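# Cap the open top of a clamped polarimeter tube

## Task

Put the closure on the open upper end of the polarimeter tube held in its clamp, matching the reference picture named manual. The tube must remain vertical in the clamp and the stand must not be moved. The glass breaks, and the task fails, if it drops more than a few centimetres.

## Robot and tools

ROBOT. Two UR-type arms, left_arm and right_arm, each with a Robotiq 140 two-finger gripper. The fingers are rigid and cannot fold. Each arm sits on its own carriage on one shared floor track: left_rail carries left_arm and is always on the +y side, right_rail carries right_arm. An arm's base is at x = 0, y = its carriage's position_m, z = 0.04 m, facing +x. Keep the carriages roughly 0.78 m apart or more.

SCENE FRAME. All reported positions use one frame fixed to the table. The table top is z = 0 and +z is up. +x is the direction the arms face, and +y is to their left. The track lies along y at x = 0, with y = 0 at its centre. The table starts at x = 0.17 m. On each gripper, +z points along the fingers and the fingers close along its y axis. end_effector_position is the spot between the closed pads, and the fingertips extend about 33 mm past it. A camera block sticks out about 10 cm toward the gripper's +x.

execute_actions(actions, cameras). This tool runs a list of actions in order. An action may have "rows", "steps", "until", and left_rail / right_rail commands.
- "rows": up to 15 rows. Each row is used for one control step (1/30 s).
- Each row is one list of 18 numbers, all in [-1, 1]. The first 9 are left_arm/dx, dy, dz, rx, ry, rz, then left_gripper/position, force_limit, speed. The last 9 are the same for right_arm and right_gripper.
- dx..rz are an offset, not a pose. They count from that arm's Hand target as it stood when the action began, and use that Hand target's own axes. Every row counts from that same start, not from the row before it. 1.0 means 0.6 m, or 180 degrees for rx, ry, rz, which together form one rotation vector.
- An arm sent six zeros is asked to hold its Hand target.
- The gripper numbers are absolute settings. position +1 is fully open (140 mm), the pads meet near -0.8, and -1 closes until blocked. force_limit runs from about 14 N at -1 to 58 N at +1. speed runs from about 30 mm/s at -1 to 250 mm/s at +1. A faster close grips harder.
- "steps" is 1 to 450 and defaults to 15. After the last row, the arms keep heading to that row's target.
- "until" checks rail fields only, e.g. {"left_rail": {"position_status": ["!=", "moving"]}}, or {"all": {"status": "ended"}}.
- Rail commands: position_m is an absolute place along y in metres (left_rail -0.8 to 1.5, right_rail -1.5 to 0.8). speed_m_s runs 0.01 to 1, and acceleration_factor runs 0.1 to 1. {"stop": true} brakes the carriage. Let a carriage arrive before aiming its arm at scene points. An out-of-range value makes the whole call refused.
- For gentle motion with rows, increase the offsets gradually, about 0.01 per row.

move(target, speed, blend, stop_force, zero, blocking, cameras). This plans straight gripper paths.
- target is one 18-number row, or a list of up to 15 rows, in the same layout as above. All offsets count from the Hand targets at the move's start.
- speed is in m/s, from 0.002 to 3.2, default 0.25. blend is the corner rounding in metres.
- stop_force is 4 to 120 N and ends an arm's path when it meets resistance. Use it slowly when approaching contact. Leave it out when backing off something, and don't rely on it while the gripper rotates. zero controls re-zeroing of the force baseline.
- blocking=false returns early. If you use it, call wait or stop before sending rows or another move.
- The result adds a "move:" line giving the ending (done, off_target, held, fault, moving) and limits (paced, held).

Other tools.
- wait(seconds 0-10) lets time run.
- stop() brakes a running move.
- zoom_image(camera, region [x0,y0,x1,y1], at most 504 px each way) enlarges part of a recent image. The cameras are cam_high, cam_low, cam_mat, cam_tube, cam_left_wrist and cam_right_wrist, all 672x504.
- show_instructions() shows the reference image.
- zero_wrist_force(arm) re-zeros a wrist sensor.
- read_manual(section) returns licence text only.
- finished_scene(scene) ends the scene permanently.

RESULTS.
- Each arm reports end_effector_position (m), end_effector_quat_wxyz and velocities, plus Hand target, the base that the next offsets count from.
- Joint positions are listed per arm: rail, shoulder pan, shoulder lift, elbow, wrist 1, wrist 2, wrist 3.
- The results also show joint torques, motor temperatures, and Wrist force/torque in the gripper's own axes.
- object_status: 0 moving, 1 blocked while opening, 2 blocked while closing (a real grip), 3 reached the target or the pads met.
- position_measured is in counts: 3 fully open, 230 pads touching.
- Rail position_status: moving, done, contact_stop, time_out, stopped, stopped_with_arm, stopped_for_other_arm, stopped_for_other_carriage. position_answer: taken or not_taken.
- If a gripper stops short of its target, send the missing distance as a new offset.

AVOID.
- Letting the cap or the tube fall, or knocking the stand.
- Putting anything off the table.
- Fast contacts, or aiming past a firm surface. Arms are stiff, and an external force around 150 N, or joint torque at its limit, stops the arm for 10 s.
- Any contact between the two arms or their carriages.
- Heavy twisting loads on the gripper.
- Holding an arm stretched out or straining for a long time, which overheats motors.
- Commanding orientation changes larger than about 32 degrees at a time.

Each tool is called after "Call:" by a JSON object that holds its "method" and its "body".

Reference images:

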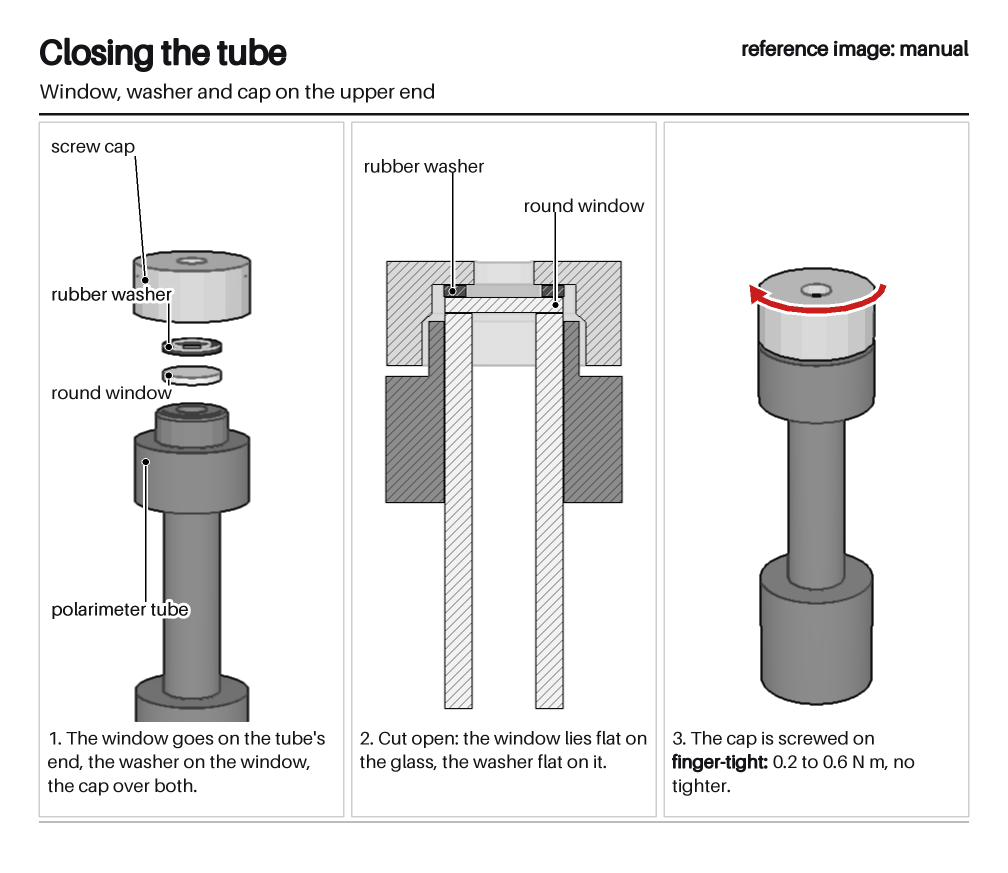

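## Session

Call:
{"method": "execute_actions", "body": {"actions": []}}

Call:
{"method": "zoom_image", "body": {"camera": "cam_mat", "region": [80, 190, 410, 390]}}

Call:
{"method": "zoom_image", "body": {"camera": "cam_tube", "region": [220, 100, 520, 325]}}

Call:
{"method": "zoom_image", "body": {"camera": "cam_high", "region": [240, 220, 430, 320]}}

Scene clock: 0.00 s.
left_arm: end_effector_position=(+0.3563, +1.3909, +0.5790) position_measured=3 object_status=3 end_effector_quat_wxyz=(+0.000, +0.000, +1.000, +0.000) | right_arm: end_effector_position=(+0.3563, -1.1426, +0.5790) position_measured=3 object_status=3 end_effector_quat_wxyz=(+0.000, +0.000, +1.000, +0.000)
Joint positions: left_arm=[1.312 -0.281 -2.157 1.821 -1.235 -1.571 -0.28] | right_arm=[-1.221 -0.281 -2.157 1.821 -1.235 -1.571 -0.281]
Joint velocities: within noise
Joint torques (N m): no reading
Motor temperatures (°C): left_arm=[41 36 39 42 43 47] | right_arm=[38 39 36 46 45 50]
Wrist force (N): no reading
Wrist torque (N m): no reading
Wrist force, peak (N): no reading
Hand target: left_arm +0.3563, +1.3909, +0.5790; +0.000, +0.000, +1.000, +0.000 | right_arm +0.3563, -1.1426, +0.5790; +0.000, +0.000, +1.000, +0.000
Tool commands: left_gripper/position=+1.0 left_gripper/force_limit=+1.0 left_gripper/speed=+1.0 right_gripper/position=+1.0 right_gripper/force_limit=+1.0 right_gripper/speed=+1.0
left_rail: position_m=1.312 position_status=done
right_rail: position_m=-1.221 position_status=done
camera_calibration:
cam_tube: T_world_to_cam=[[-0.973017, 0.228278, 0.0335609, 0.578053], [-0.00106947, 0.14099, -0.99001, 0.203238], [-0.230729, -0.963333, -0.136942, 0.311819], [0, 0, 0, 1]] pos_world=[0.634619, 0.139774, 0.224509]
cam_left_wrist: T_world_to_cam=[[0.0123659, 0.998918, 0.0448314, -1.41687], [0.941079, -0.0267801, 0.337125, -0.4965], [0.337961, 0.0380211, -0.940392, 0.551086], [0, 0, 0, 1]] pos_world=[0.298521, 1.38109, 0.74914]
cam_right_wrist: T_world_to_cam=[[0.0112484, 0.998848, 0.0466423, 1.10938], [0.949761, -0.0252627, 0.311955, -0.548823], [0.312775, 0.0407901, -0.948951, 0.663519], [0, 0, 0, 1]] pos_world=[0.30124, -1.14903, 0.749112]

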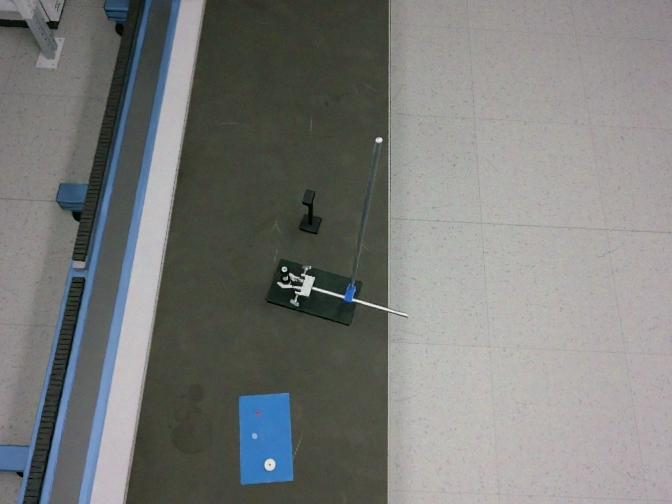

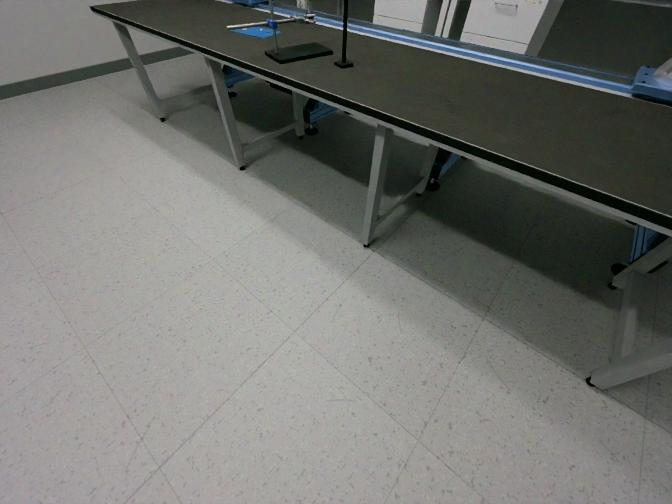

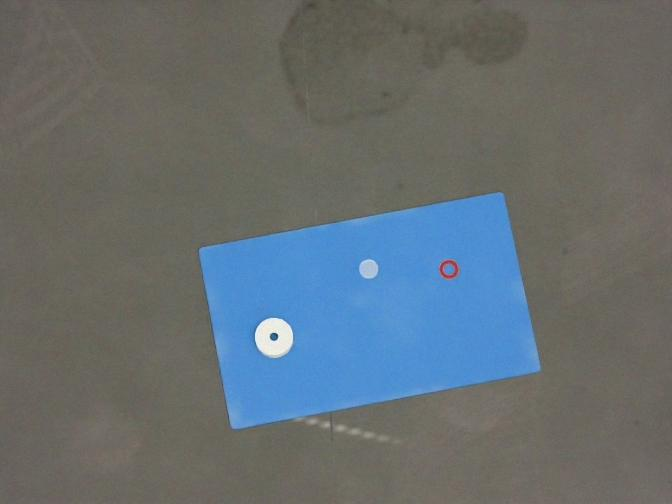

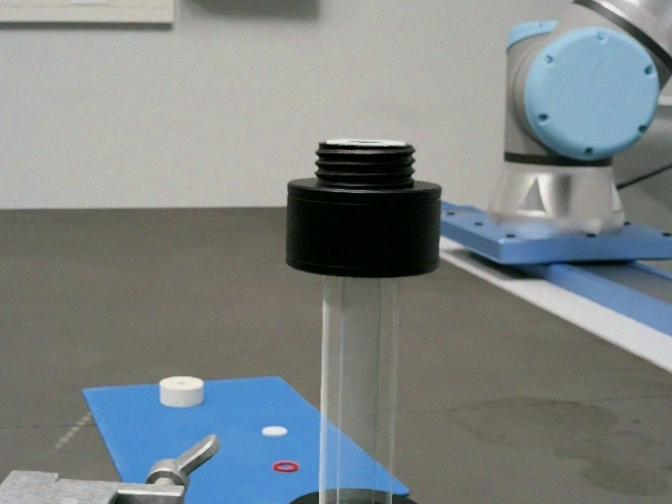

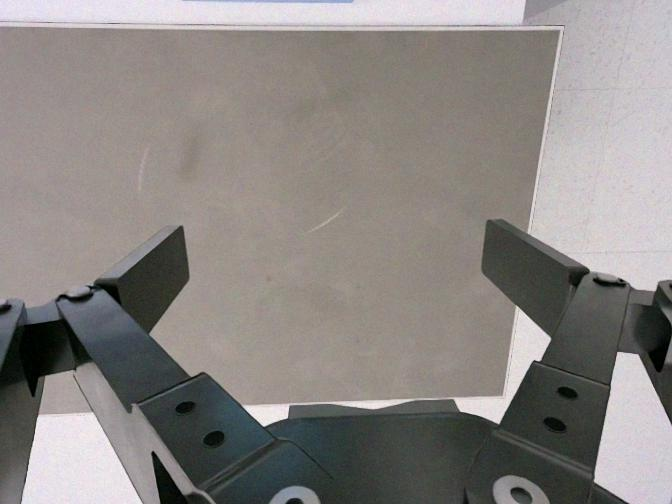

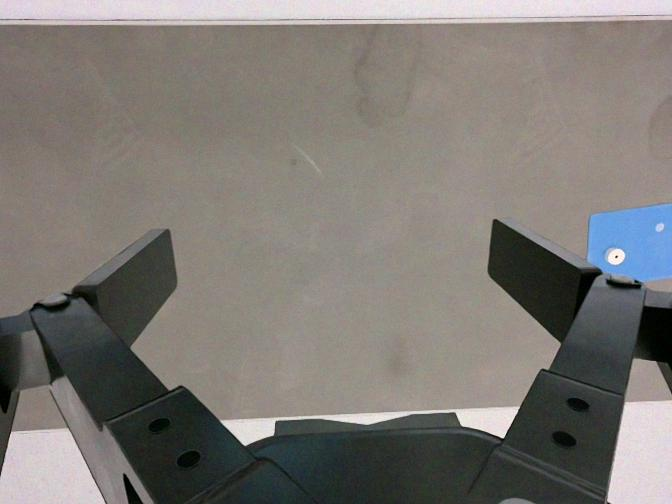

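Scaled by 1.527 from the camera's 672x504 image, which has a finer 960x720 frame.

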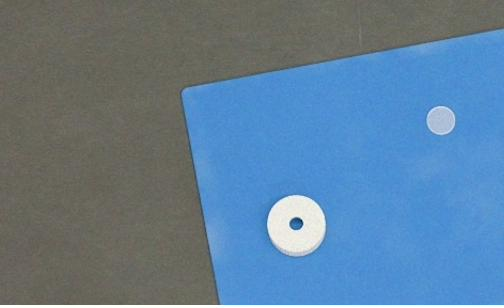

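Scaled by 1.680 from the camera's 672x504 image, which has a finer 960x720 frame.

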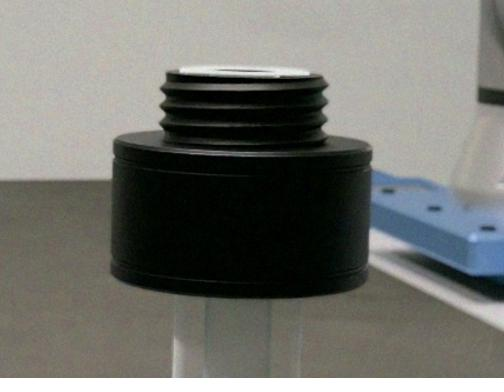

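Scaled by 2.653 from the camera's 672x504 image, which has a finer 960x720 frame.

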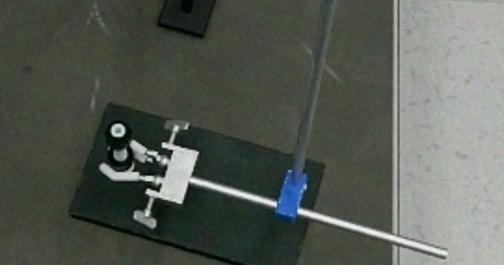

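Call:
{"method": "execute_actions", "body": {"actions": [{"right_rail":{"position_m":-0.5,"acceleration_factor":0.8},"steps":200,"until":{"right_rail":{"position_status":["!=","moving"]}}}]}}

Scene clock: 18.17 s.
left_arm: end_effector_position=(+0.3563, +1.3909, +0.5790) position_measured=3 object_status=3 end_effector_quat_wxyz=(+0.000, +0.000, +1.000, +0.000) | right_arm: end_effector_position=(+0.3563, -0.4214, +0.5790) position_measured=3 object_status=3 end_effector_quat_wxyz=(+0.000, +0.000, +1.000, +0.000)
Joint positions: left_arm=[1.312 -0.281 -2.157 1.821 -1.235 -1.571 -0.281] | right_arm=[-0.5 -0.281 -2.157 1.821 -1.235 -1.571 -0.28]
Joint torques (N m): left_arm=[1.75 1.87 -46.97 -4.47 -0.39 0.19] | right_arm=[-2.01 2.47 -49.94 -4.98 -0.12 0.35]
Wrist force (N): left_arm=[-0.2 0.4 0.0] | right_arm=[0.2 0.2 0.1]
Wrist torque (N m): left_arm=[0.09 0.05 0.00] | right_arm=[0.04 -0.05 0.01]
Wrist force, peak (N): left_arm=[-0.1 1.0 -0.2] | right_arm=[0.4 -1.7 -0.4]
Hand target: left_arm +0.3563, +1.3909, +0.5790; +0.000, +0.000, +1.000, +0.000 | right_arm +0.3563, -0.4214, +0.5790; +0.000, +0.000, +1.000, +0.000
Tool commands: left_gripper/position=+1.0 left_gripper/force_limit=+1.0 left_gripper/speed=+1.0 right_gripper/position=+1.0 right_gripper/force_limit=+1.0 right_gripper/speed=+1.0
left_rail: position_m=1.312 position_status=done
right_rail: position_m=-0.500 position_status=done

Call:
{"method": "move", "body": {"target": [0,0,0,0,0,0,1,1,1, -0.2635,-0.153,0.865,0,0,0,-0.4,-1,0], "speed": 0.35, "cameras": ["cam_mat","cam_right_wrist"]}}

Call:
{"method": "zoom_image", "body": {"camera": "cam_right_wrist", "region": [270, 170, 400, 300]}}

Scene clock: 25.07 s.
left_arm: end_effector_position=(+0.3563, +1.3909, +0.5790) position_measured=3 object_status=3 end_effector_quat_wxyz=(+0.000, +0.000, +1.000, +0.000) | right_arm: end_effector_position=(+0.5144, -0.5132, +0.0601) position_measured=179 object_status=3 end_effector_quat_wxyz=(+0.000, +0.000, +1.000, +0.000)
Joint positions: left_arm=[1.312 -0.281 -2.157 1.821 -1.235 -1.571 -0.281] | right_arm=[-0.5 -0.371 -1.586 2.444 -2.43 -1.571 -0.371]
Joint torques (N m): left_arm=[0.67 2.8 -47.39 -4.32 -0.26 0.26] | right_arm=[9.16 -17.51 -47.56 -7.26 -3.27 2.44]
Wrist force (N): left_arm=[-0.2 0.2 0.0] | right_arm=[0.3 0.0 -0.3]
Wrist torque (N m): left_arm=[0.05 0.06 -0.01] | right_arm=[-0.01 -0.09 -0.27]
Wrist force, peak (N): left_arm=[0.1 1.2 0.2] | right_arm=[1.3 0.2 -2.6]
Hand target: left_arm +0.3563, +1.3909, +0.5790; +0.000, +0.000, +1.000, +0.000 | right_arm +0.5145, -0.5132, +0.0600; +0.000, +0.000, +1.000, +0.000
Off the commanded pose: left_arm 0.000 m, 0 deg | right_arm 0.000 m, 0 deg.
left_rail: position_m=1.312 position_status=done
right_rail: position_m=-0.500 position_status=done
move: done
camera_calibration:
cam_right_wrist: T_world_to_cam=[[0.0112484, 0.998848, 0.0466423, 0.503226], [0.949761, -0.0252627, 0.311955, -0.521113], [0.312775, 0.0407901, -0.948951, 0.096021], [0, 0, 0, 1]] pos_world=[0.45924, -0.519728, 0.230212]
Images, in order (width x height): cam_mat 672x504, cam_right_wrist 672x504.

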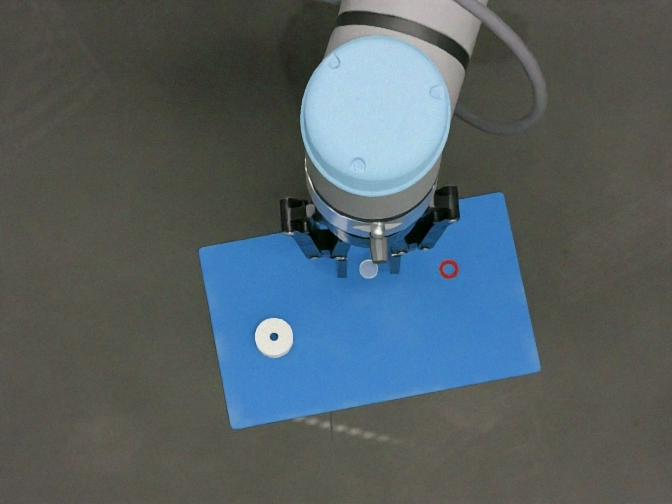

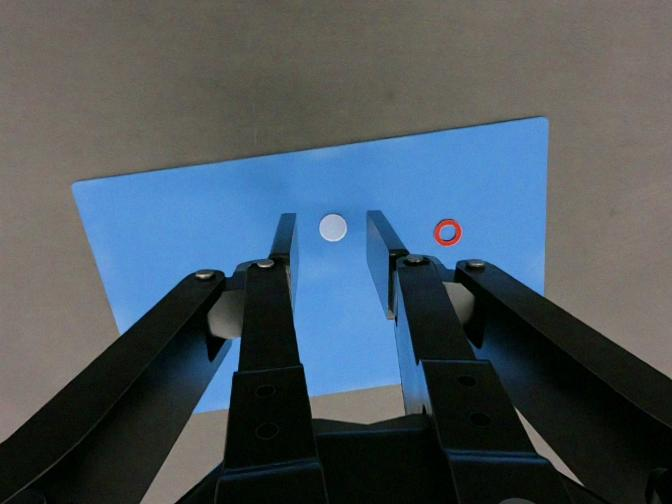

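Scaled by 3.877 from the camera's 672x504 image, which has a finer 960x720 frame.

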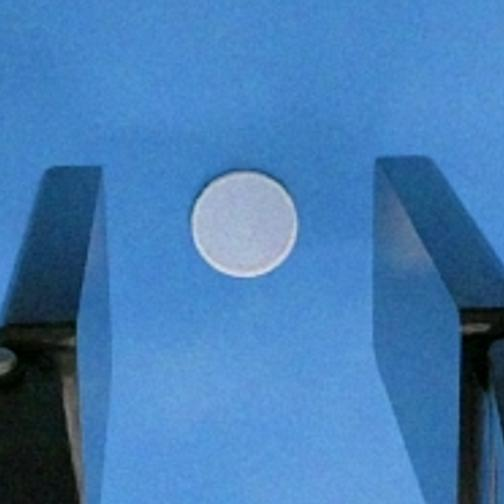

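Call:
{"method": "move", "body": {"target": [0,0,0,0,0,0,1,1,1, -0.0018,0.0028,0.0317,0,0,0,-0.55,-1,-1], "speed": 0.05}}

Call:
{"method": "move", "body": {"target": [0,0,0,0,0,0,1,1,1, 0,0,0.013,0,0,0,-0.55,-1,-1], "speed": 0.003, "stop_force": 4, "cameras": ["cam_right_wrist"]}}

Call:
{"method": "zoom_image", "body": {"camera": "cam_right_wrist", "region": [300, 200, 370, 270]}}

Scene clock: 32.50 s.
left_arm: end_effector_position=(+0.3563, +1.3909, +0.5790) position_measured=3 object_status=3 end_effector_quat_wxyz=(+0.000, +0.000, +1.000, +0.000) | right_arm: end_effector_position=(+0.5156, -0.5116, +0.0411) position_measured=199 object_status=3 end_effector_quat_wxyz=(+0.000, +0.000, +1.000, +0.000) end_effector_velocity=(+0.001, +0.000, -0.001) end_effector_angular_velocity=(-0.001, -0.002, -0.001)
Joint positions: left_arm=[1.312 -0.281 -2.157 1.821 -1.235 -1.571 -0.281] | right_arm=[-0.5 -0.367 -1.546 2.457 -2.482 -1.571 -0.367]
Joint velocities: left_arm=[within noise] | right_arm=[0 0 0.002 0 -0.005 0 0.001]
Joint torques (N m): left_arm=[0.12 1.85 -47.26 -4.53 -0.16 0.31] | right_arm=[9.11 -19.69 -23.14 -7.16 -2.49 2.47]
Wrist force (N): left_arm=[0.3 0.1 -0.4] | right_arm=[-0.1 0.6 0.0]
Wrist torque (N m): left_arm=[0.03 -0.07 0.00] | right_arm=[0.12 -0.03 -0.25]
Wrist force, peak (N): left_arm=[-0.1 1.0 0.5] | right_arm=[0.7 0.1 -0.6]
Hand target: left_arm +0.3563, +1.3909, +0.5790; +0.000, +0.000, +1.000, +0.000 | right_arm +0.5156, -0.5116, +0.0410; +0.000, +0.000, +1.000, +0.000
Off the commanded pose: left_arm 0.000 m, 0 deg | right_arm 0.000 m, 0 deg.
left_rail: position_m=1.312 position_status=done
right_rail: position_m=-0.500 position_status=done
move: done

Scene clock: 35.17 s.
left_arm: end_effector_position=(+0.3563, +1.3909, +0.5790) position_measured=3 object_status=3 end_effector_quat_wxyz=(+0.000, +0.000, +1.000, +0.000) | right_arm: end_effector_position=(+0.5155, -0.5115, +0.0362) position_measured=199 object_status=3 end_effector_quat_wxyz=(+0.000, +0.000, +1.000, +0.000)
Joint positions: left_arm=[1.312 -0.281 -2.157 1.821 -1.235 -1.571 -0.281] | right_arm=[-0.5 -0.367 -1.536 2.461 -2.495 -1.571 -0.367]
Joint torques (N m): left_arm=[0.88 2.02 -47.51 -4.25 -0.37 0.09] | right_arm=[8.48 -39.67 -37.22 -1.69 -2.27 2.44]
Wrist force (N): left_arm=[-0.3 0.3 -0.2] | right_arm=[-0.4 0.1 -4.4]
Wrist torque (N m): left_arm=[0.06 0.07 0.00] | right_arm=[0.10 -0.02 -0.26]
Wrist force, peak (N): left_arm=[-0.7 0.9 0.2] | right_arm=[3.9 1.2 -10.6]
Hand target: left_arm +0.3563, +1.3909, +0.5790; +0.000, +0.000, +1.000, +0.000 | right_arm +0.5156, -0.5116, +0.0363; +0.000, +0.000, +1.000, +0.000 (not the last commanded pose)
Off the commanded pose: left_arm 0.000 m, 0 deg | right_arm 0.003 m, 0 deg.
left_rail: position_m=1.312 position_status=done
right_rail: position_m=-0.500 position_status=done
move: contact (right_arm)
camera_calibration:
cam_right_wrist: T_world_to_cam=[[0.0112486, 0.998848, 0.0466413, 0.502629], [0.94979, -0.0252587, 0.311865, -0.514747], [0.312684, 0.0407914, -0.948981, 0.0729442], [0, 0, 0, 1]] pos_world=[0.46044, -0.518028, 0.206311]
Images, in order (width x height): cam_right_wrist 672x504.

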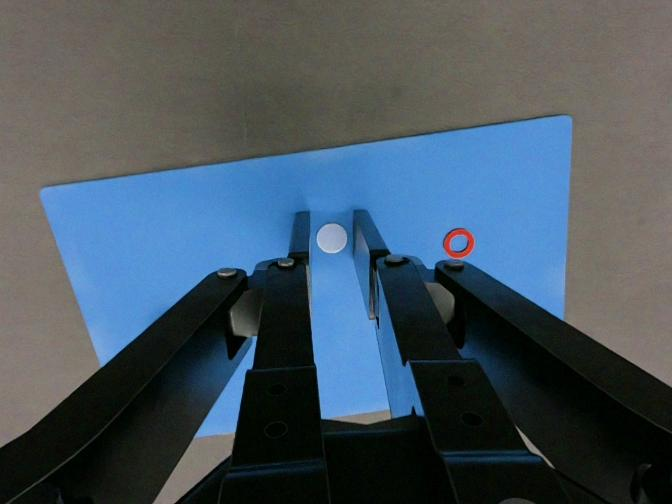

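Scaled by 7.200 from the camera's 672x504 image, which has a finer 960x720 frame.

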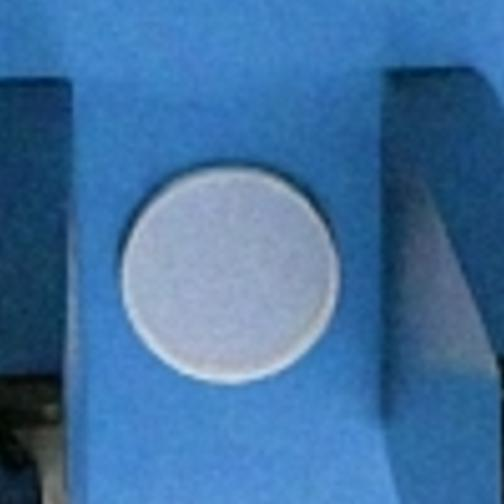

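Call:
{"method": "move", "body": {"target": [0,0,0,0,0,0,1,1,1, -0.0005,0,-0.0012,0,0,0,-0.55,-1,-1], "speed": 0.01}}

Call:
{"method": "execute_actions", "body": {"actions": [{"rows":[[0,0,0,0,0,0,1,1,1, 0,0,0,0,0,0,-1,-1,-1]],"steps":40}], "cameras": ["cam_right_wrist"]}}

Call:
{"method": "zoom_image", "body": {"camera": "cam_right_wrist", "region": [300, 200, 370, 270]}}

Scene clock: 42.37 s.
left_arm: end_effector_position=(+0.3563, +1.3909, +0.5790) position_measured=3 object_status=3 end_effector_quat_wxyz=(+0.000, +0.000, +1.000, +0.000) | right_arm: end_effector_position=(+0.5159, -0.5116, +0.0369) position_measured=199 object_status=3 end_effector_quat_wxyz=(+0.000, +0.000, +1.000, +0.000)
Joint positions: left_arm=[1.312 -0.281 -2.157 1.821 -1.235 -1.571 -0.281] | right_arm=[-0.5 -0.367 -1.537 2.459 -2.493 -1.571 -0.367]
Joint torques (N m): left_arm=[-0.14 1.69 -47.73 -3.96 -0.15 0.48] | right_arm=[9.15 -46.24 -43.76 -2.22 -2.36 2.41]
Wrist force (N): left_arm=[0.1 0.3 0.1] | right_arm=[0.2 0.4 -0.2]
Wrist torque (N m): left_arm=[0.05 -0.03 0.00] | right_arm=[0.08 -0.10 -0.25]
Wrist force, peak (N): left_arm=[-0.1 1.1 0.7] | right_arm=[0.1 0.3 -4.7]
Hand target: left_arm +0.3563, +1.3909, +0.5790; +0.000, +0.000, +1.000, +0.000 | right_arm +0.5159, -0.5116, +0.0370; +0.000, +0.000, +1.000, +0.000
Off the commanded pose: left_arm 0.000 m, 0 deg | right_arm 0.000 m, 0 deg.
left_rail: position_m=1.312 position_status=done
right_rail: position_m=-0.500 position_status=done
move: done

Scene clock: 43.90 s.
left_arm: end_effector_position=(+0.3563, +1.3909, +0.5790) position_measured=3 object_status=3 end_effector_quat_wxyz=(+0.000, +0.000, +1.000, +0.000) | right_arm: end_effector_position=(+0.5159, -0.5116, +0.0370) position_measured=209 object_status=2 end_effector_quat_wxyz=(+0.000, +0.000, +1.000, +0.000)
Joint positions: left_arm=[1.312 -0.281 -2.157 1.821 -1.235 -1.571 -0.281] | right_arm=[-0.5 -0.367 -1.537 2.459 -2.493 -1.571 -0.367]
Joint torques (N m): left_arm=[-0.14 0.44 -47.18 -4.12 -0.2 0.31] | right_arm=[9.38 -43.26 -44.97 -2.35 -2.48 2.62]
Wrist force (N): left_arm=[-0.5 0.3 0.2] | right_arm=[0.3 0.0 -1.5]
Wrist torque (N m): left_arm=[0.06 0.10 0.00] | right_arm=[0.01 -0.03 -0.25]
Wrist force, peak (N): left_arm=[0.0 1.2 0.2] | right_arm=[0.4 0.3 -1.7]
Hand target: left_arm +0.3563, +1.3909, +0.5790; +0.000, +0.000, +1.000, +0.000 | right_arm +0.5159, -0.5116, +0.0370; +0.000, +0.000, +1.000, +0.000
Off the commanded pose: left_arm 0.000 m, 0 deg | right_arm 0.000 m, 0 deg.
left_rail: position_m=1.312 position_status=done
right_rail: position_m=-0.500 position_status=done
camera_calibration:
cam_right_wrist: T_world_to_cam=[[0.0112484, 0.998848, 0.0466423, 0.502588], [0.949761, -0.0252627, 0.311955, -0.515289], [0.312775, 0.0407901, -0.948951, 0.0735617], [0, 0, 0, 1]] pos_world=[0.46074, -0.518028, 0.207112]
Images, in order (width x height): cam_right_wrist 672x504.

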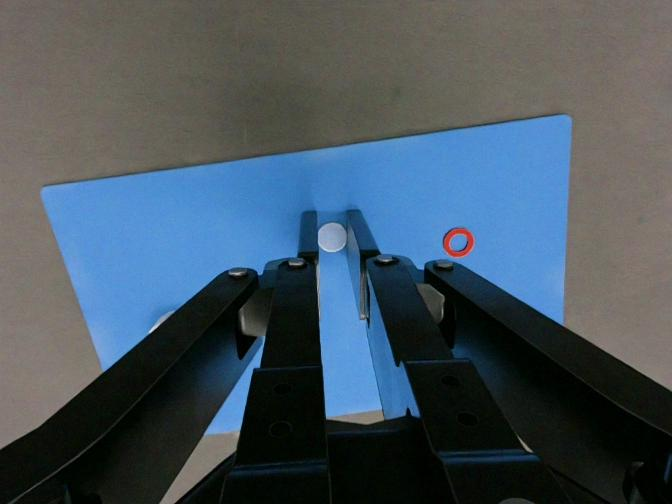

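Scaled by 7.200 from the camera's 672x504 image, which has a finer 960x720 frame.

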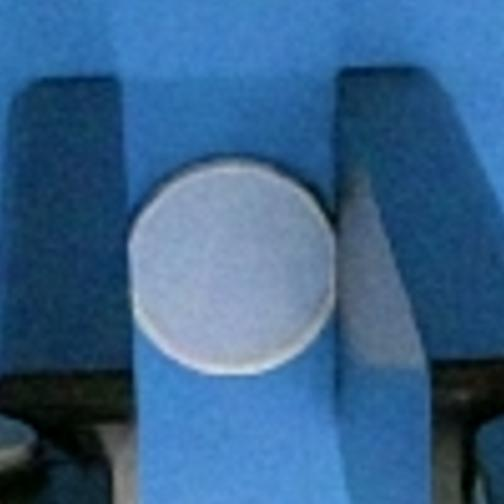

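Call:
{"method": "move", "body": {"target": [[0,0,0,0,0,0,1,1,1, 0,0,-0.405,0,0,0,-1,-1,-1],[0,0,0,0,0,0,1,1,1, -0.1068,0.7477,-0.405,0,0,0,-1,-1,-1],[0,0,0,0,0,0,1,1,1, -0.1068,0.7477,-0.375,0,0,0,-1,-1,-1]], "speed": [0.2,0.35,0.1], "blend": [0.05,0.01,0], "cameras": ["cam_tube","cam_right_wrist"]}}

Call:
{"method": "zoom_image", "body": {"camera": "cam_tube", "region": [260, 0, 480, 205]}}

Call:
{"method": "zoom_image", "body": {"camera": "cam_right_wrist", "region": [290, 180, 390, 280]}}

Scene clock: 54.17 s.
left_arm: end_effector_position=(+0.3563, +1.3909, +0.5790) position_measured=3 object_status=3 end_effector_quat_wxyz=(+0.000, +0.000, +1.000, +0.000) | right_arm: end_effector_position=(+0.5799, -0.0631, +0.2622) position_measured=209 object_status=2 end_effector_quat_wxyz=(+0.000, +0.000, +1.000, +0.000)
Joint positions: left_arm=[1.312 -0.281 -2.157 1.821 -1.235 -1.571 -0.281] | right_arm=[-0.5 0.404 -1.472 1.881 -1.981 -1.571 0.403]
Joint torques (N m): left_arm=[0.42 2.07 -47.69 -4.04 -0.29 0.14] | right_arm=[9.03 -37.1 -58.39 -7.16 -3.61 2.3]
Wrist force (N): left_arm=[-0.4 0.3 -0.1] | right_arm=[0.3 -0.3 -0.4]
Wrist torque (N m): left_arm=[0.08 0.09 0.00] | right_arm=[-0.02 -0.13 -0.30]
Wrist force, peak (N): left_arm=[0.4 0.9 0.3] | right_arm=[-0.5 2.6 -1.1]
Hand target: left_arm +0.3563, +1.3909, +0.5790; +0.000, +0.000, +1.000, +0.000 | right_arm +0.5799, -0.0629, +0.2620; +0.000, +0.000, +1.000, +0.000
Off the commanded pose: left_arm 0.000 m, 0 deg | right_arm 0.000 m, 0 deg.
left_rail: position_m=1.312 position_status=done
right_rail: position_m=-0.500 position_status=done
move: done; blend cut to 0.009 m at target 2
camera_calibration:
cam_tube: T_world_to_cam=[[-0.973017, 0.228278, 0.0335609, 0.578053], [-0.00106947, 0.14099, -0.99001, 0.203238], [-0.230729, -0.963333, -0.136942, 0.311819], [0, 0, 0, 1]] pos_world=[0.634619, 0.139774, 0.224509]
cam_right_wrist: T_world_to_cam=[[0.0112436, 0.998848, 0.0466408, 0.043484], [0.949761, -0.0252577, 0.311956, -0.634998], [0.312775, 0.04079, -0.948951, 0.248958], [0, 0, 0, 1]] pos_world=[0.52474, -0.0696275, 0.432312]
Images, in order (width x height): cam_tube 672x504, cam_right_wrist 672x504.

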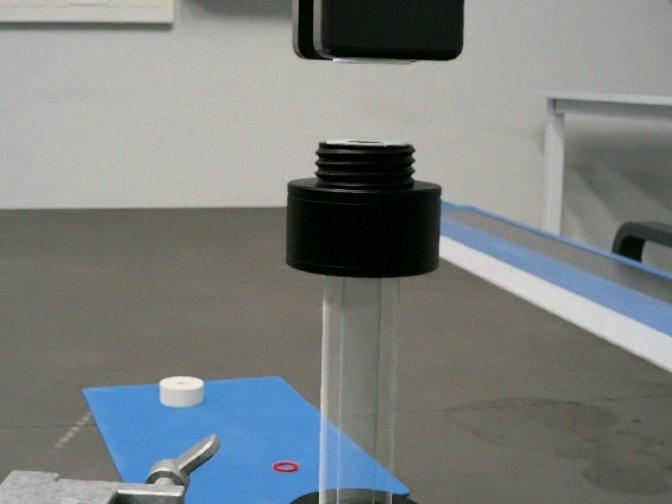

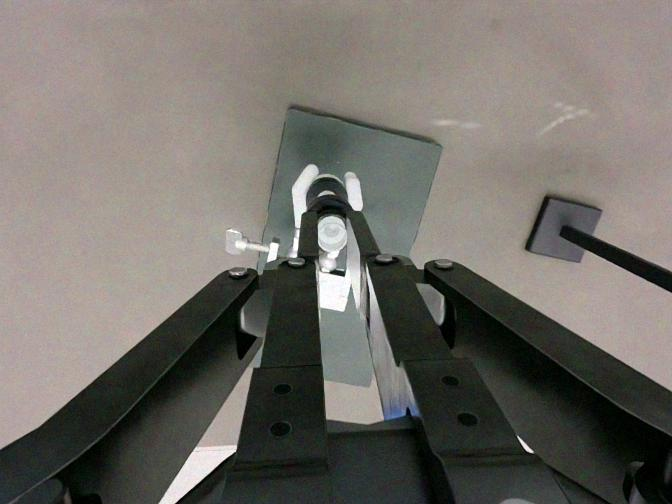

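Scaled by 2.291 from the camera's 672x504 image, which has a finer 960x720 frame.

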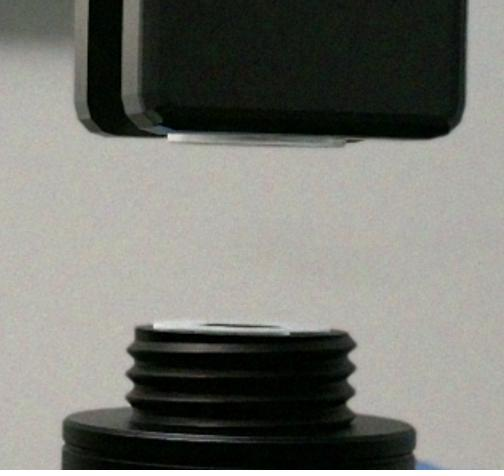

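Scaled by 5.040 from the camera's 672x504 image, which has a finer 960x720 frame.

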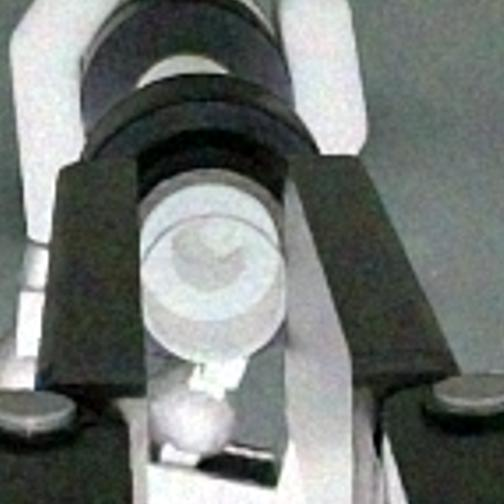

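Call:
{"method": "move", "body": {"target": [0,0,0,0,0,0,1,1,1, -0.0015,0,0.0225,0,0,0,-1,-1,-1], "speed": 0.04, "cameras": ["cam_tube","cam_right_wrist"]}}

Call:
{"method": "zoom_image", "body": {"camera": "cam_tube", "region": [280, 70, 460, 205]}}

Call:
{"method": "zoom_image", "body": {"camera": "cam_right_wrist", "region": [300, 200, 370, 270]}}

Scene clock: 65.43 s.
left_arm: end_effector_position=(+0.3563, +1.3909, +0.5790) position_measured=3 object_status=3 end_effector_quat_wxyz=(+0.000, +0.000, +1.000, +0.000) | right_arm: end_effector_position=(+0.5808, -0.0629, +0.2487) position_measured=209 object_status=2 end_effector_quat_wxyz=(+0.000, +0.000, +1.000, +0.000)
Joint positions: left_arm=[1.312 -0.281 -2.157 1.821 -1.235 -1.571 -0.281] | right_arm=[-0.5 0.403 -1.461 1.895 -2.005 -1.571 0.403]
Joint torques (N m): left_arm=[-0.43 1.94 -47.32 -3.87 -0.2 0.33] | right_arm=[-10.01 -35.22 -37.68 -7.23 -3.4 -1.91]
Wrist force (N): left_arm=[0.0 0.2 0.3] | right_arm=[0.0 0.0 -0.3]
Wrist torque (N m): left_arm=[0.06 0.01 0.00] | right_arm=[0.04 -0.05 -0.26]
Wrist force, peak (N): left_arm=[-0.2 1.0 0.3] | right_arm=[0.4 0.1 -0.8]
Hand target: left_arm +0.3563, +1.3909, +0.5790; +0.000, +0.000, +1.000, +0.000 | right_arm +0.5808, -0.0629, +0.2485; +0.000, +0.000, +1.000, +0.000
Off the commanded pose: left_arm 0.000 m, 0 deg | right_arm 0.000 m, 0 deg.
left_rail: position_m=1.312 position_status=done
right_rail: position_m=-0.500 position_status=done
move: done
camera_calibration:
cam_tube: T_world_to_cam=[[-0.973017, 0.228278, 0.0335609, 0.578053], [-0.00106947, 0.14099, -0.99001, 0.203238], [-0.230729, -0.963333, -0.136942, 0.311819], [0, 0, 0, 1]] pos_world=[0.634619, 0.139774, 0.224509]
cam_right_wrist: T_world_to_cam=[[0.0112484, 0.998848, 0.0466423, 0.0439006], [0.949761, -0.0252627, 0.311955, -0.631637], [0.312775, 0.0407901, -0.948951, 0.235857], [0, 0, 0, 1]] pos_world=[0.52564, -0.0694275, 0.418812]
Images, in order (width x height): cam_tube 672x504, cam_right_wrist 672x504.

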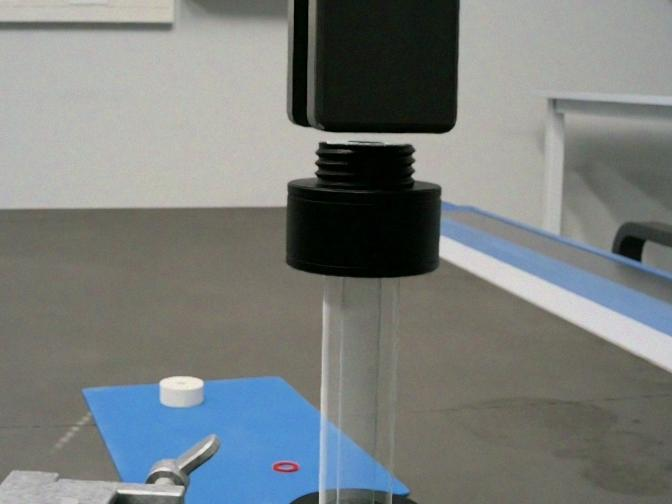

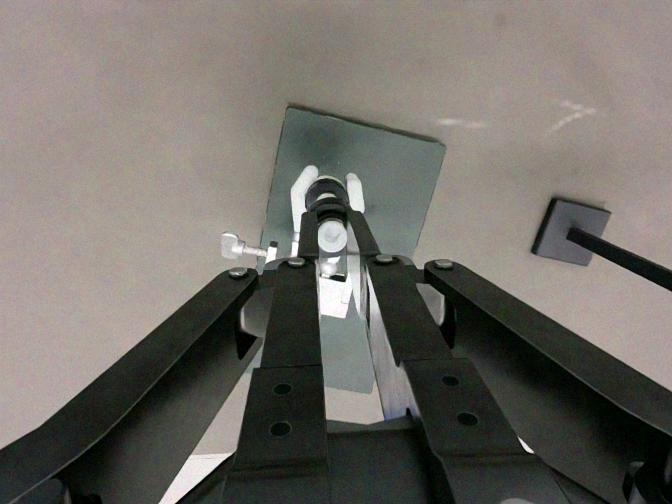

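Scaled by 2.800 from the camera's 672x504 image, which has a finer 960x720 frame.

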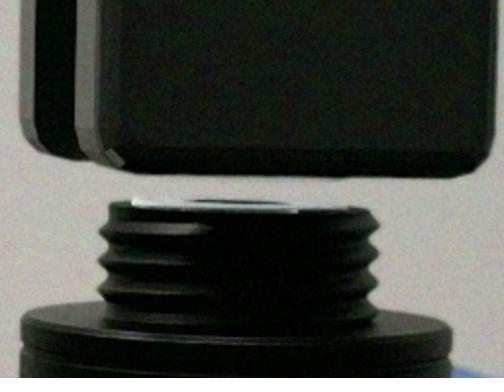

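Scaled by 7.200 from the camera's 672x504 image, which has a finer 960x720 frame.

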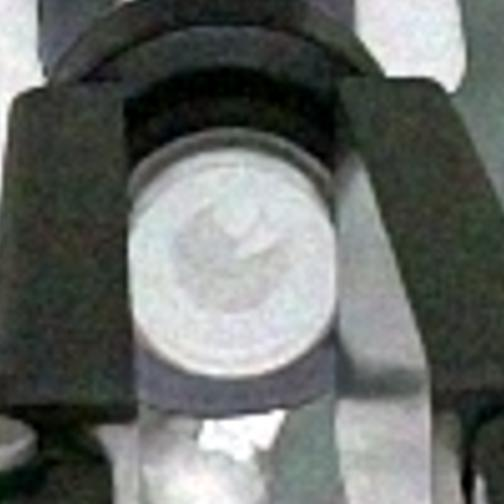

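Call:
{"method": "move", "body": {"target": [0,0,0,0,0,0,1,1,1, -0.0003,0,0.008,0,0,0,-1,-1,-1], "speed": 0.003, "stop_force": 4, "cameras": ["cam_tube"]}}

Call:
{"method": "execute_actions", "body": {"actions": [{"rows":[[0,0,0,0,0,0,1,1,1, 0,0,0,0,0,0,-0.4,-1,-1]],"steps":40}], "cameras": ["cam_tube","cam_right_wrist"]}}

Call:
{"method": "zoom_image", "body": {"camera": "cam_right_wrist", "region": [300, 200, 370, 270]}}

Scene clock: 73.60 s.
left_arm: end_effector_position=(+0.3563, +1.3909, +0.5790) position_measured=3 object_status=3 end_effector_quat_wxyz=(+0.000, +0.000, +1.000, +0.000) | right_arm: end_effector_position=(+0.5809, -0.0630, +0.2467) position_measured=209 object_status=2 end_effector_quat_wxyz=(+0.000, +0.000, +1.000, +0.000)
Joint positions: left_arm=[1.312 -0.281 -2.157 1.821 -1.235 -1.571 -0.281] | right_arm=[-0.5 0.403 -1.459 1.897 -2.009 -1.571 0.403]
Joint torques (N m): left_arm=[0.12 2.38 -47.88 -3.92 -0.35 0.36] | right_arm=[-10 -58.43 -55.61 -2.33 -2.39 -1.72]
Wrist force (N): left_arm=[-0.1 0.5 0.0] | right_arm=[0.7 -0.6 -5.1]
Wrist torque (N m): left_arm=[0.12 0.03 0.00] | right_arm=[-0.10 -0.08 -0.25]
Wrist force, peak (N): left_arm=[-0.5 1.1 0.2] | right_arm=[0.6 -0.5 -5.4]
Hand target: left_arm +0.3563, +1.3909, +0.5790; +0.000, +0.000, +1.000, +0.000 | right_arm +0.5809, -0.0629, +0.2468; +0.000, +0.000, +1.000, +0.000 (not the last commanded pose)
Off the commanded pose: left_arm 0.000 m, 0 deg | right_arm 0.003 m, 0 deg.
left_rail: position_m=1.312 position_status=done
right_rail: position_m=-0.500 position_status=done
move: contact (right_arm)
camera_calibration:
cam_tube: T_world_to_cam=[[-0.973017, 0.228278, 0.0335609, 0.578053], [-0.00106947, 0.14099, -0.99001, 0.203238], [-0.230729, -0.963333, -0.136942, 0.311819], [0, 0, 0, 1]] pos_world=[0.634619, 0.139774, 0.224509]
Images, in order (width x height): cam_tube 672x504.

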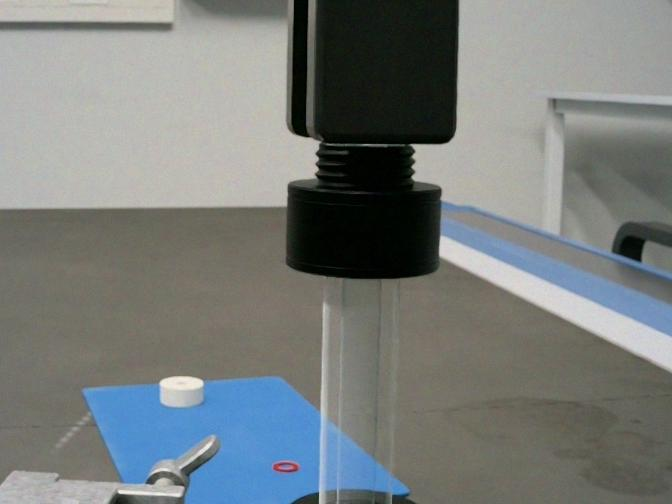

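Scene clock: 75.13 s.
left_arm: end_effector_position=(+0.3563, +1.3909, +0.5790) position_measured=3 object_status=3 end_effector_quat_wxyz=(+0.000, +0.000, +1.000, +0.000) | right_arm: end_effector_position=(+0.5809, -0.0629, +0.2468) position_measured=179 object_status=3 end_effector_quat_wxyz=(+0.000, +0.000, +1.000, +0.000)
Joint positions: left_arm=[1.312 -0.281 -2.157 1.821 -1.235 -1.571 -0.281] | right_arm=[-0.5 0.403 -1.459 1.897 -2.009 -1.571 0.403]
Joint torques (N m): left_arm=[-0.26 2.71 -46.97 -3.84 -0.27 0.27] | right_arm=[-5.99 -63.43 -58.88 -6.04 -2.38 -1.47]
Wrist force (N): left_arm=[-0.2 0.4 0.1] | right_arm=[0.1 -0.3 -0.2]
Wrist torque (N m): left_arm=[0.09 0.04 0.00] | right_arm=[-0.02 -0.08 -0.26]
Wrist force, peak (N): left_arm=[0.2 1.0 0.4] | right_arm=[0.6 -0.7 -5.3]
Hand target: left_arm +0.3563, +1.3909, +0.5790; +0.000, +0.000, +1.000, +0.000 | right_arm +0.5809, -0.0629, +0.2468; +0.000, +0.000, +1.000, +0.000
Off the commanded pose: left_arm 0.000 m, 0 deg | right_arm 0.000 m, 0 deg.
left_rail: position_m=1.312 position_status=done
right_rail: position_m=-0.500 position_status=done
camera_calibration:
cam_tube: T_world_to_cam=[[-0.973017, 0.228278, 0.0335609, 0.578053], [-0.00106947, 0.14099, -0.99001, 0.203238], [-0.230729, -0.963333, -0.136942, 0.311819], [0, 0, 0, 1]] pos_world=[0.634619, 0.139774, 0.224509]
cam_right_wrist: T_world_to_cam=[[0.0112484, 0.998848, 0.0466423, 0.0439881], [0.949761, -0.0252627, 0.311955, -0.631139], [0.312775, 0.0407901, -0.948951, 0.234023], [0, 0, 0, 1]] pos_world=[0.52574, -0.0694275, 0.416912]
Images, in order (width x height): cam_tube 672x504, cam_right_wrist 672x504.

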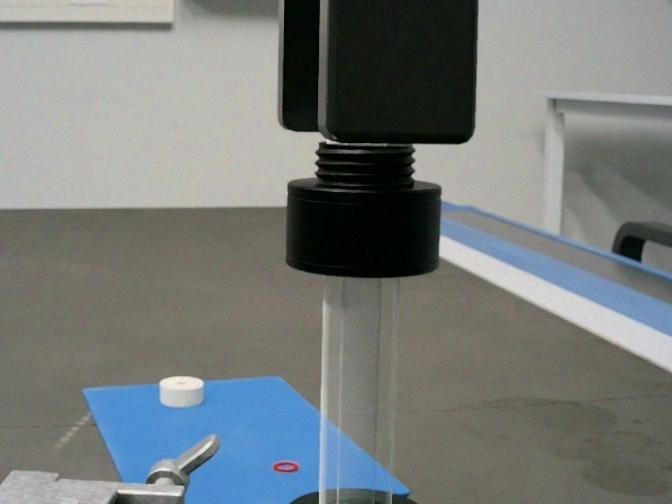

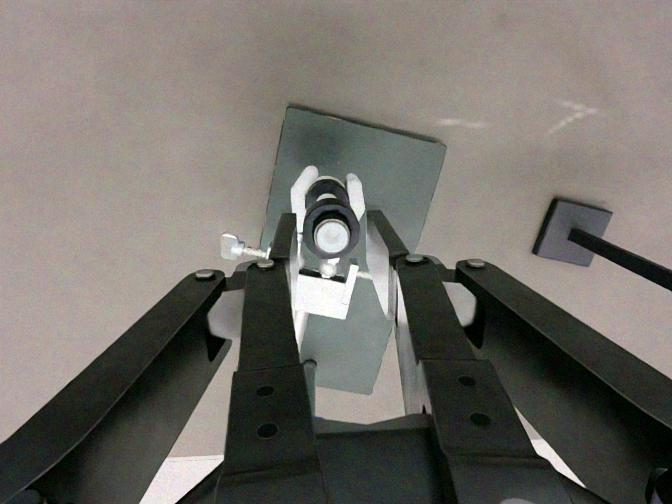

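Scaled by 7.200 from the camera's 672x504 image, which has a finer 960x720 frame.

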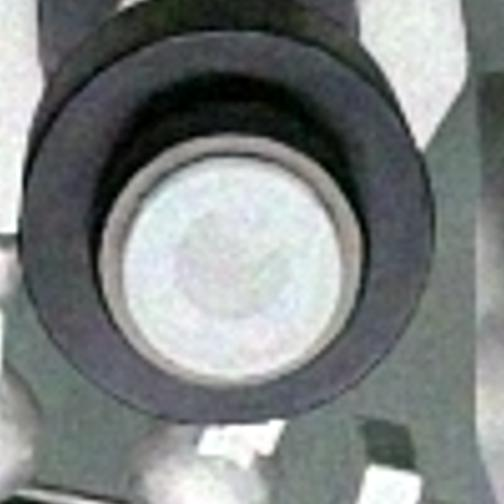

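Call:
{"method": "move", "body": {"target": [[0,0,0,0,0,0,1,1,1, 0,0,-0.08,0,0,0,-0.4,-1,-1],[0,0,0,0,0,0,1,1,1, 0.1017,-0.6413,-0.03,0,0,0,-0.4,-1,-1],[0,0,0,0,0,0,1,1,1, 0.1017,-0.6413,0.3113,0,0,0,-0.4,-1,-1]], "speed": [0.1,0.4,0.2], "blend": [0.01,0.04,0], "cameras": ["cam_right_wrist","cam_tube"]}}

Call:
{"method": "zoom_image", "body": {"camera": "cam_right_wrist", "region": [270, 170, 400, 300]}}

Call:
{"method": "zoom_image", "body": {"camera": "cam_tube", "region": [280, 70, 460, 205]}}

Scene clock: 86.60 s.
left_arm: end_effector_position=(+0.3563, +1.3909, +0.5790) position_measured=3 object_status=3 end_effector_quat_wxyz=(+0.000, +0.000, +1.000, +0.000) | right_arm: end_effector_position=(+0.5199, -0.4477, +0.0601) position_measured=179 object_status=3 end_effector_quat_wxyz=(+0.000, +0.000, +1.000, +0.000)
Joint positions: left_arm=[1.312 -0.281 -2.157 1.821 -1.235 -1.571 -0.281] | right_arm=[-0.5 -0.24 -1.572 2.431 -2.43 -1.571 -0.24]
Joint torques (N m): left_arm=[0.7 0.82 -48.11 -3.33 -0.47 0.33] | right_arm=[9.86 -16.32 -24.4 -6.7 -3.77 2.35]
Wrist force (N): left_arm=[-0.1 0.6 -0.1] | right_arm=[0.1 0.2 -0.2]
Wrist torque (N m): left_arm=[0.14 0.01 -0.01] | right_arm=[0.03 -0.05 -0.16]
Wrist force, peak (N): left_arm=[-0.2 1.0 -0.6] | right_arm=[-0.5 2.4 -1.4]
Hand target: left_arm +0.3563, +1.3909, +0.5790; +0.000, +0.000, +1.000, +0.000 | right_arm +0.5199, -0.4477, +0.0600; +0.000, +0.000, +1.000, +0.000
Off the commanded pose: left_arm 0.000 m, 0 deg | right_arm 0.000 m, 0 deg.
left_rail: position_m=1.312 position_status=done
right_rail: position_m=-0.500 position_status=done
move: done
camera_calibration:
cam_tube: T_world_to_cam=[[-0.973017, 0.228278, 0.0335609, 0.578053], [-0.00106947, 0.14099, -0.99001, 0.203238], [-0.230729, -0.963333, -0.136942, 0.311819], [0, 0, 0, 1]] pos_world=[0.634619, 0.139774, 0.224509]
cam_right_wrist: T_world_to_cam=[[0.0113383, 0.998846, 0.0466724, 0.43769], [0.94976, -0.0253574, 0.311951, -0.524724], [0.312774, 0.0407905, -0.948951, 0.0916292], [0, 0, 0, 1]] pos_world=[0.46474, -0.454228, 0.230212]
Images, in order (width x height): cam_tube 672x504, cam_right_wrist 672x504.

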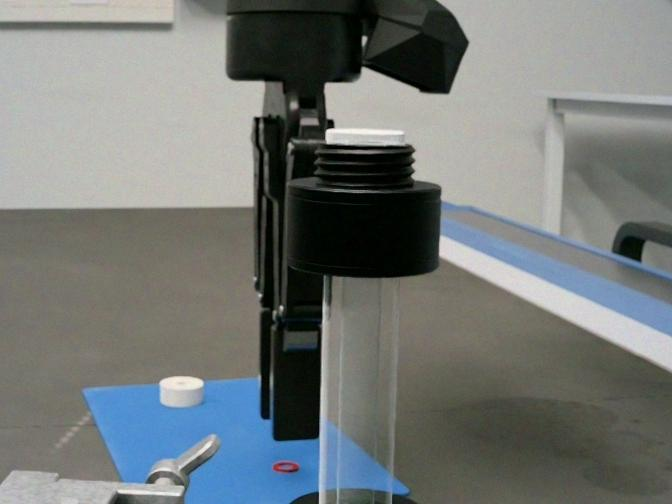

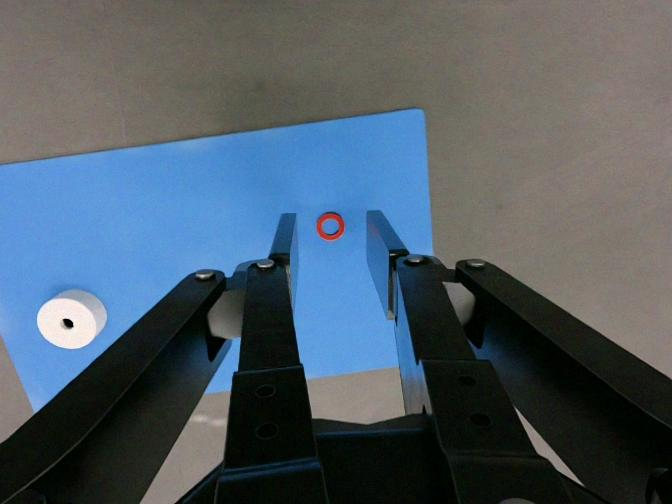

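Scaled by 3.877 from the camera's 672x504 image, which has a finer 960x720 frame.

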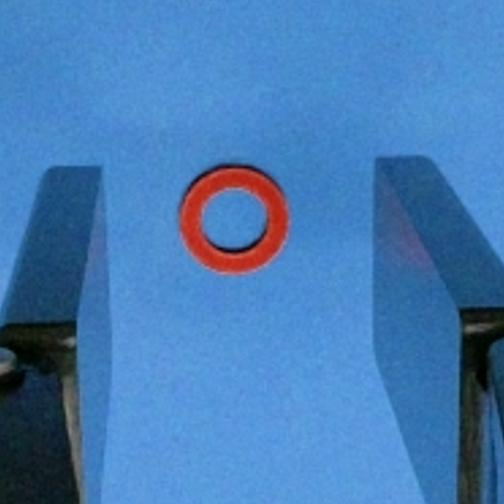

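Scaled by 2.800 from the camera's 672x504 image, which has a finer 960x720 frame.

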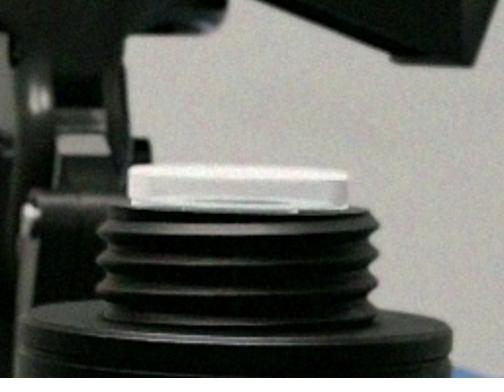

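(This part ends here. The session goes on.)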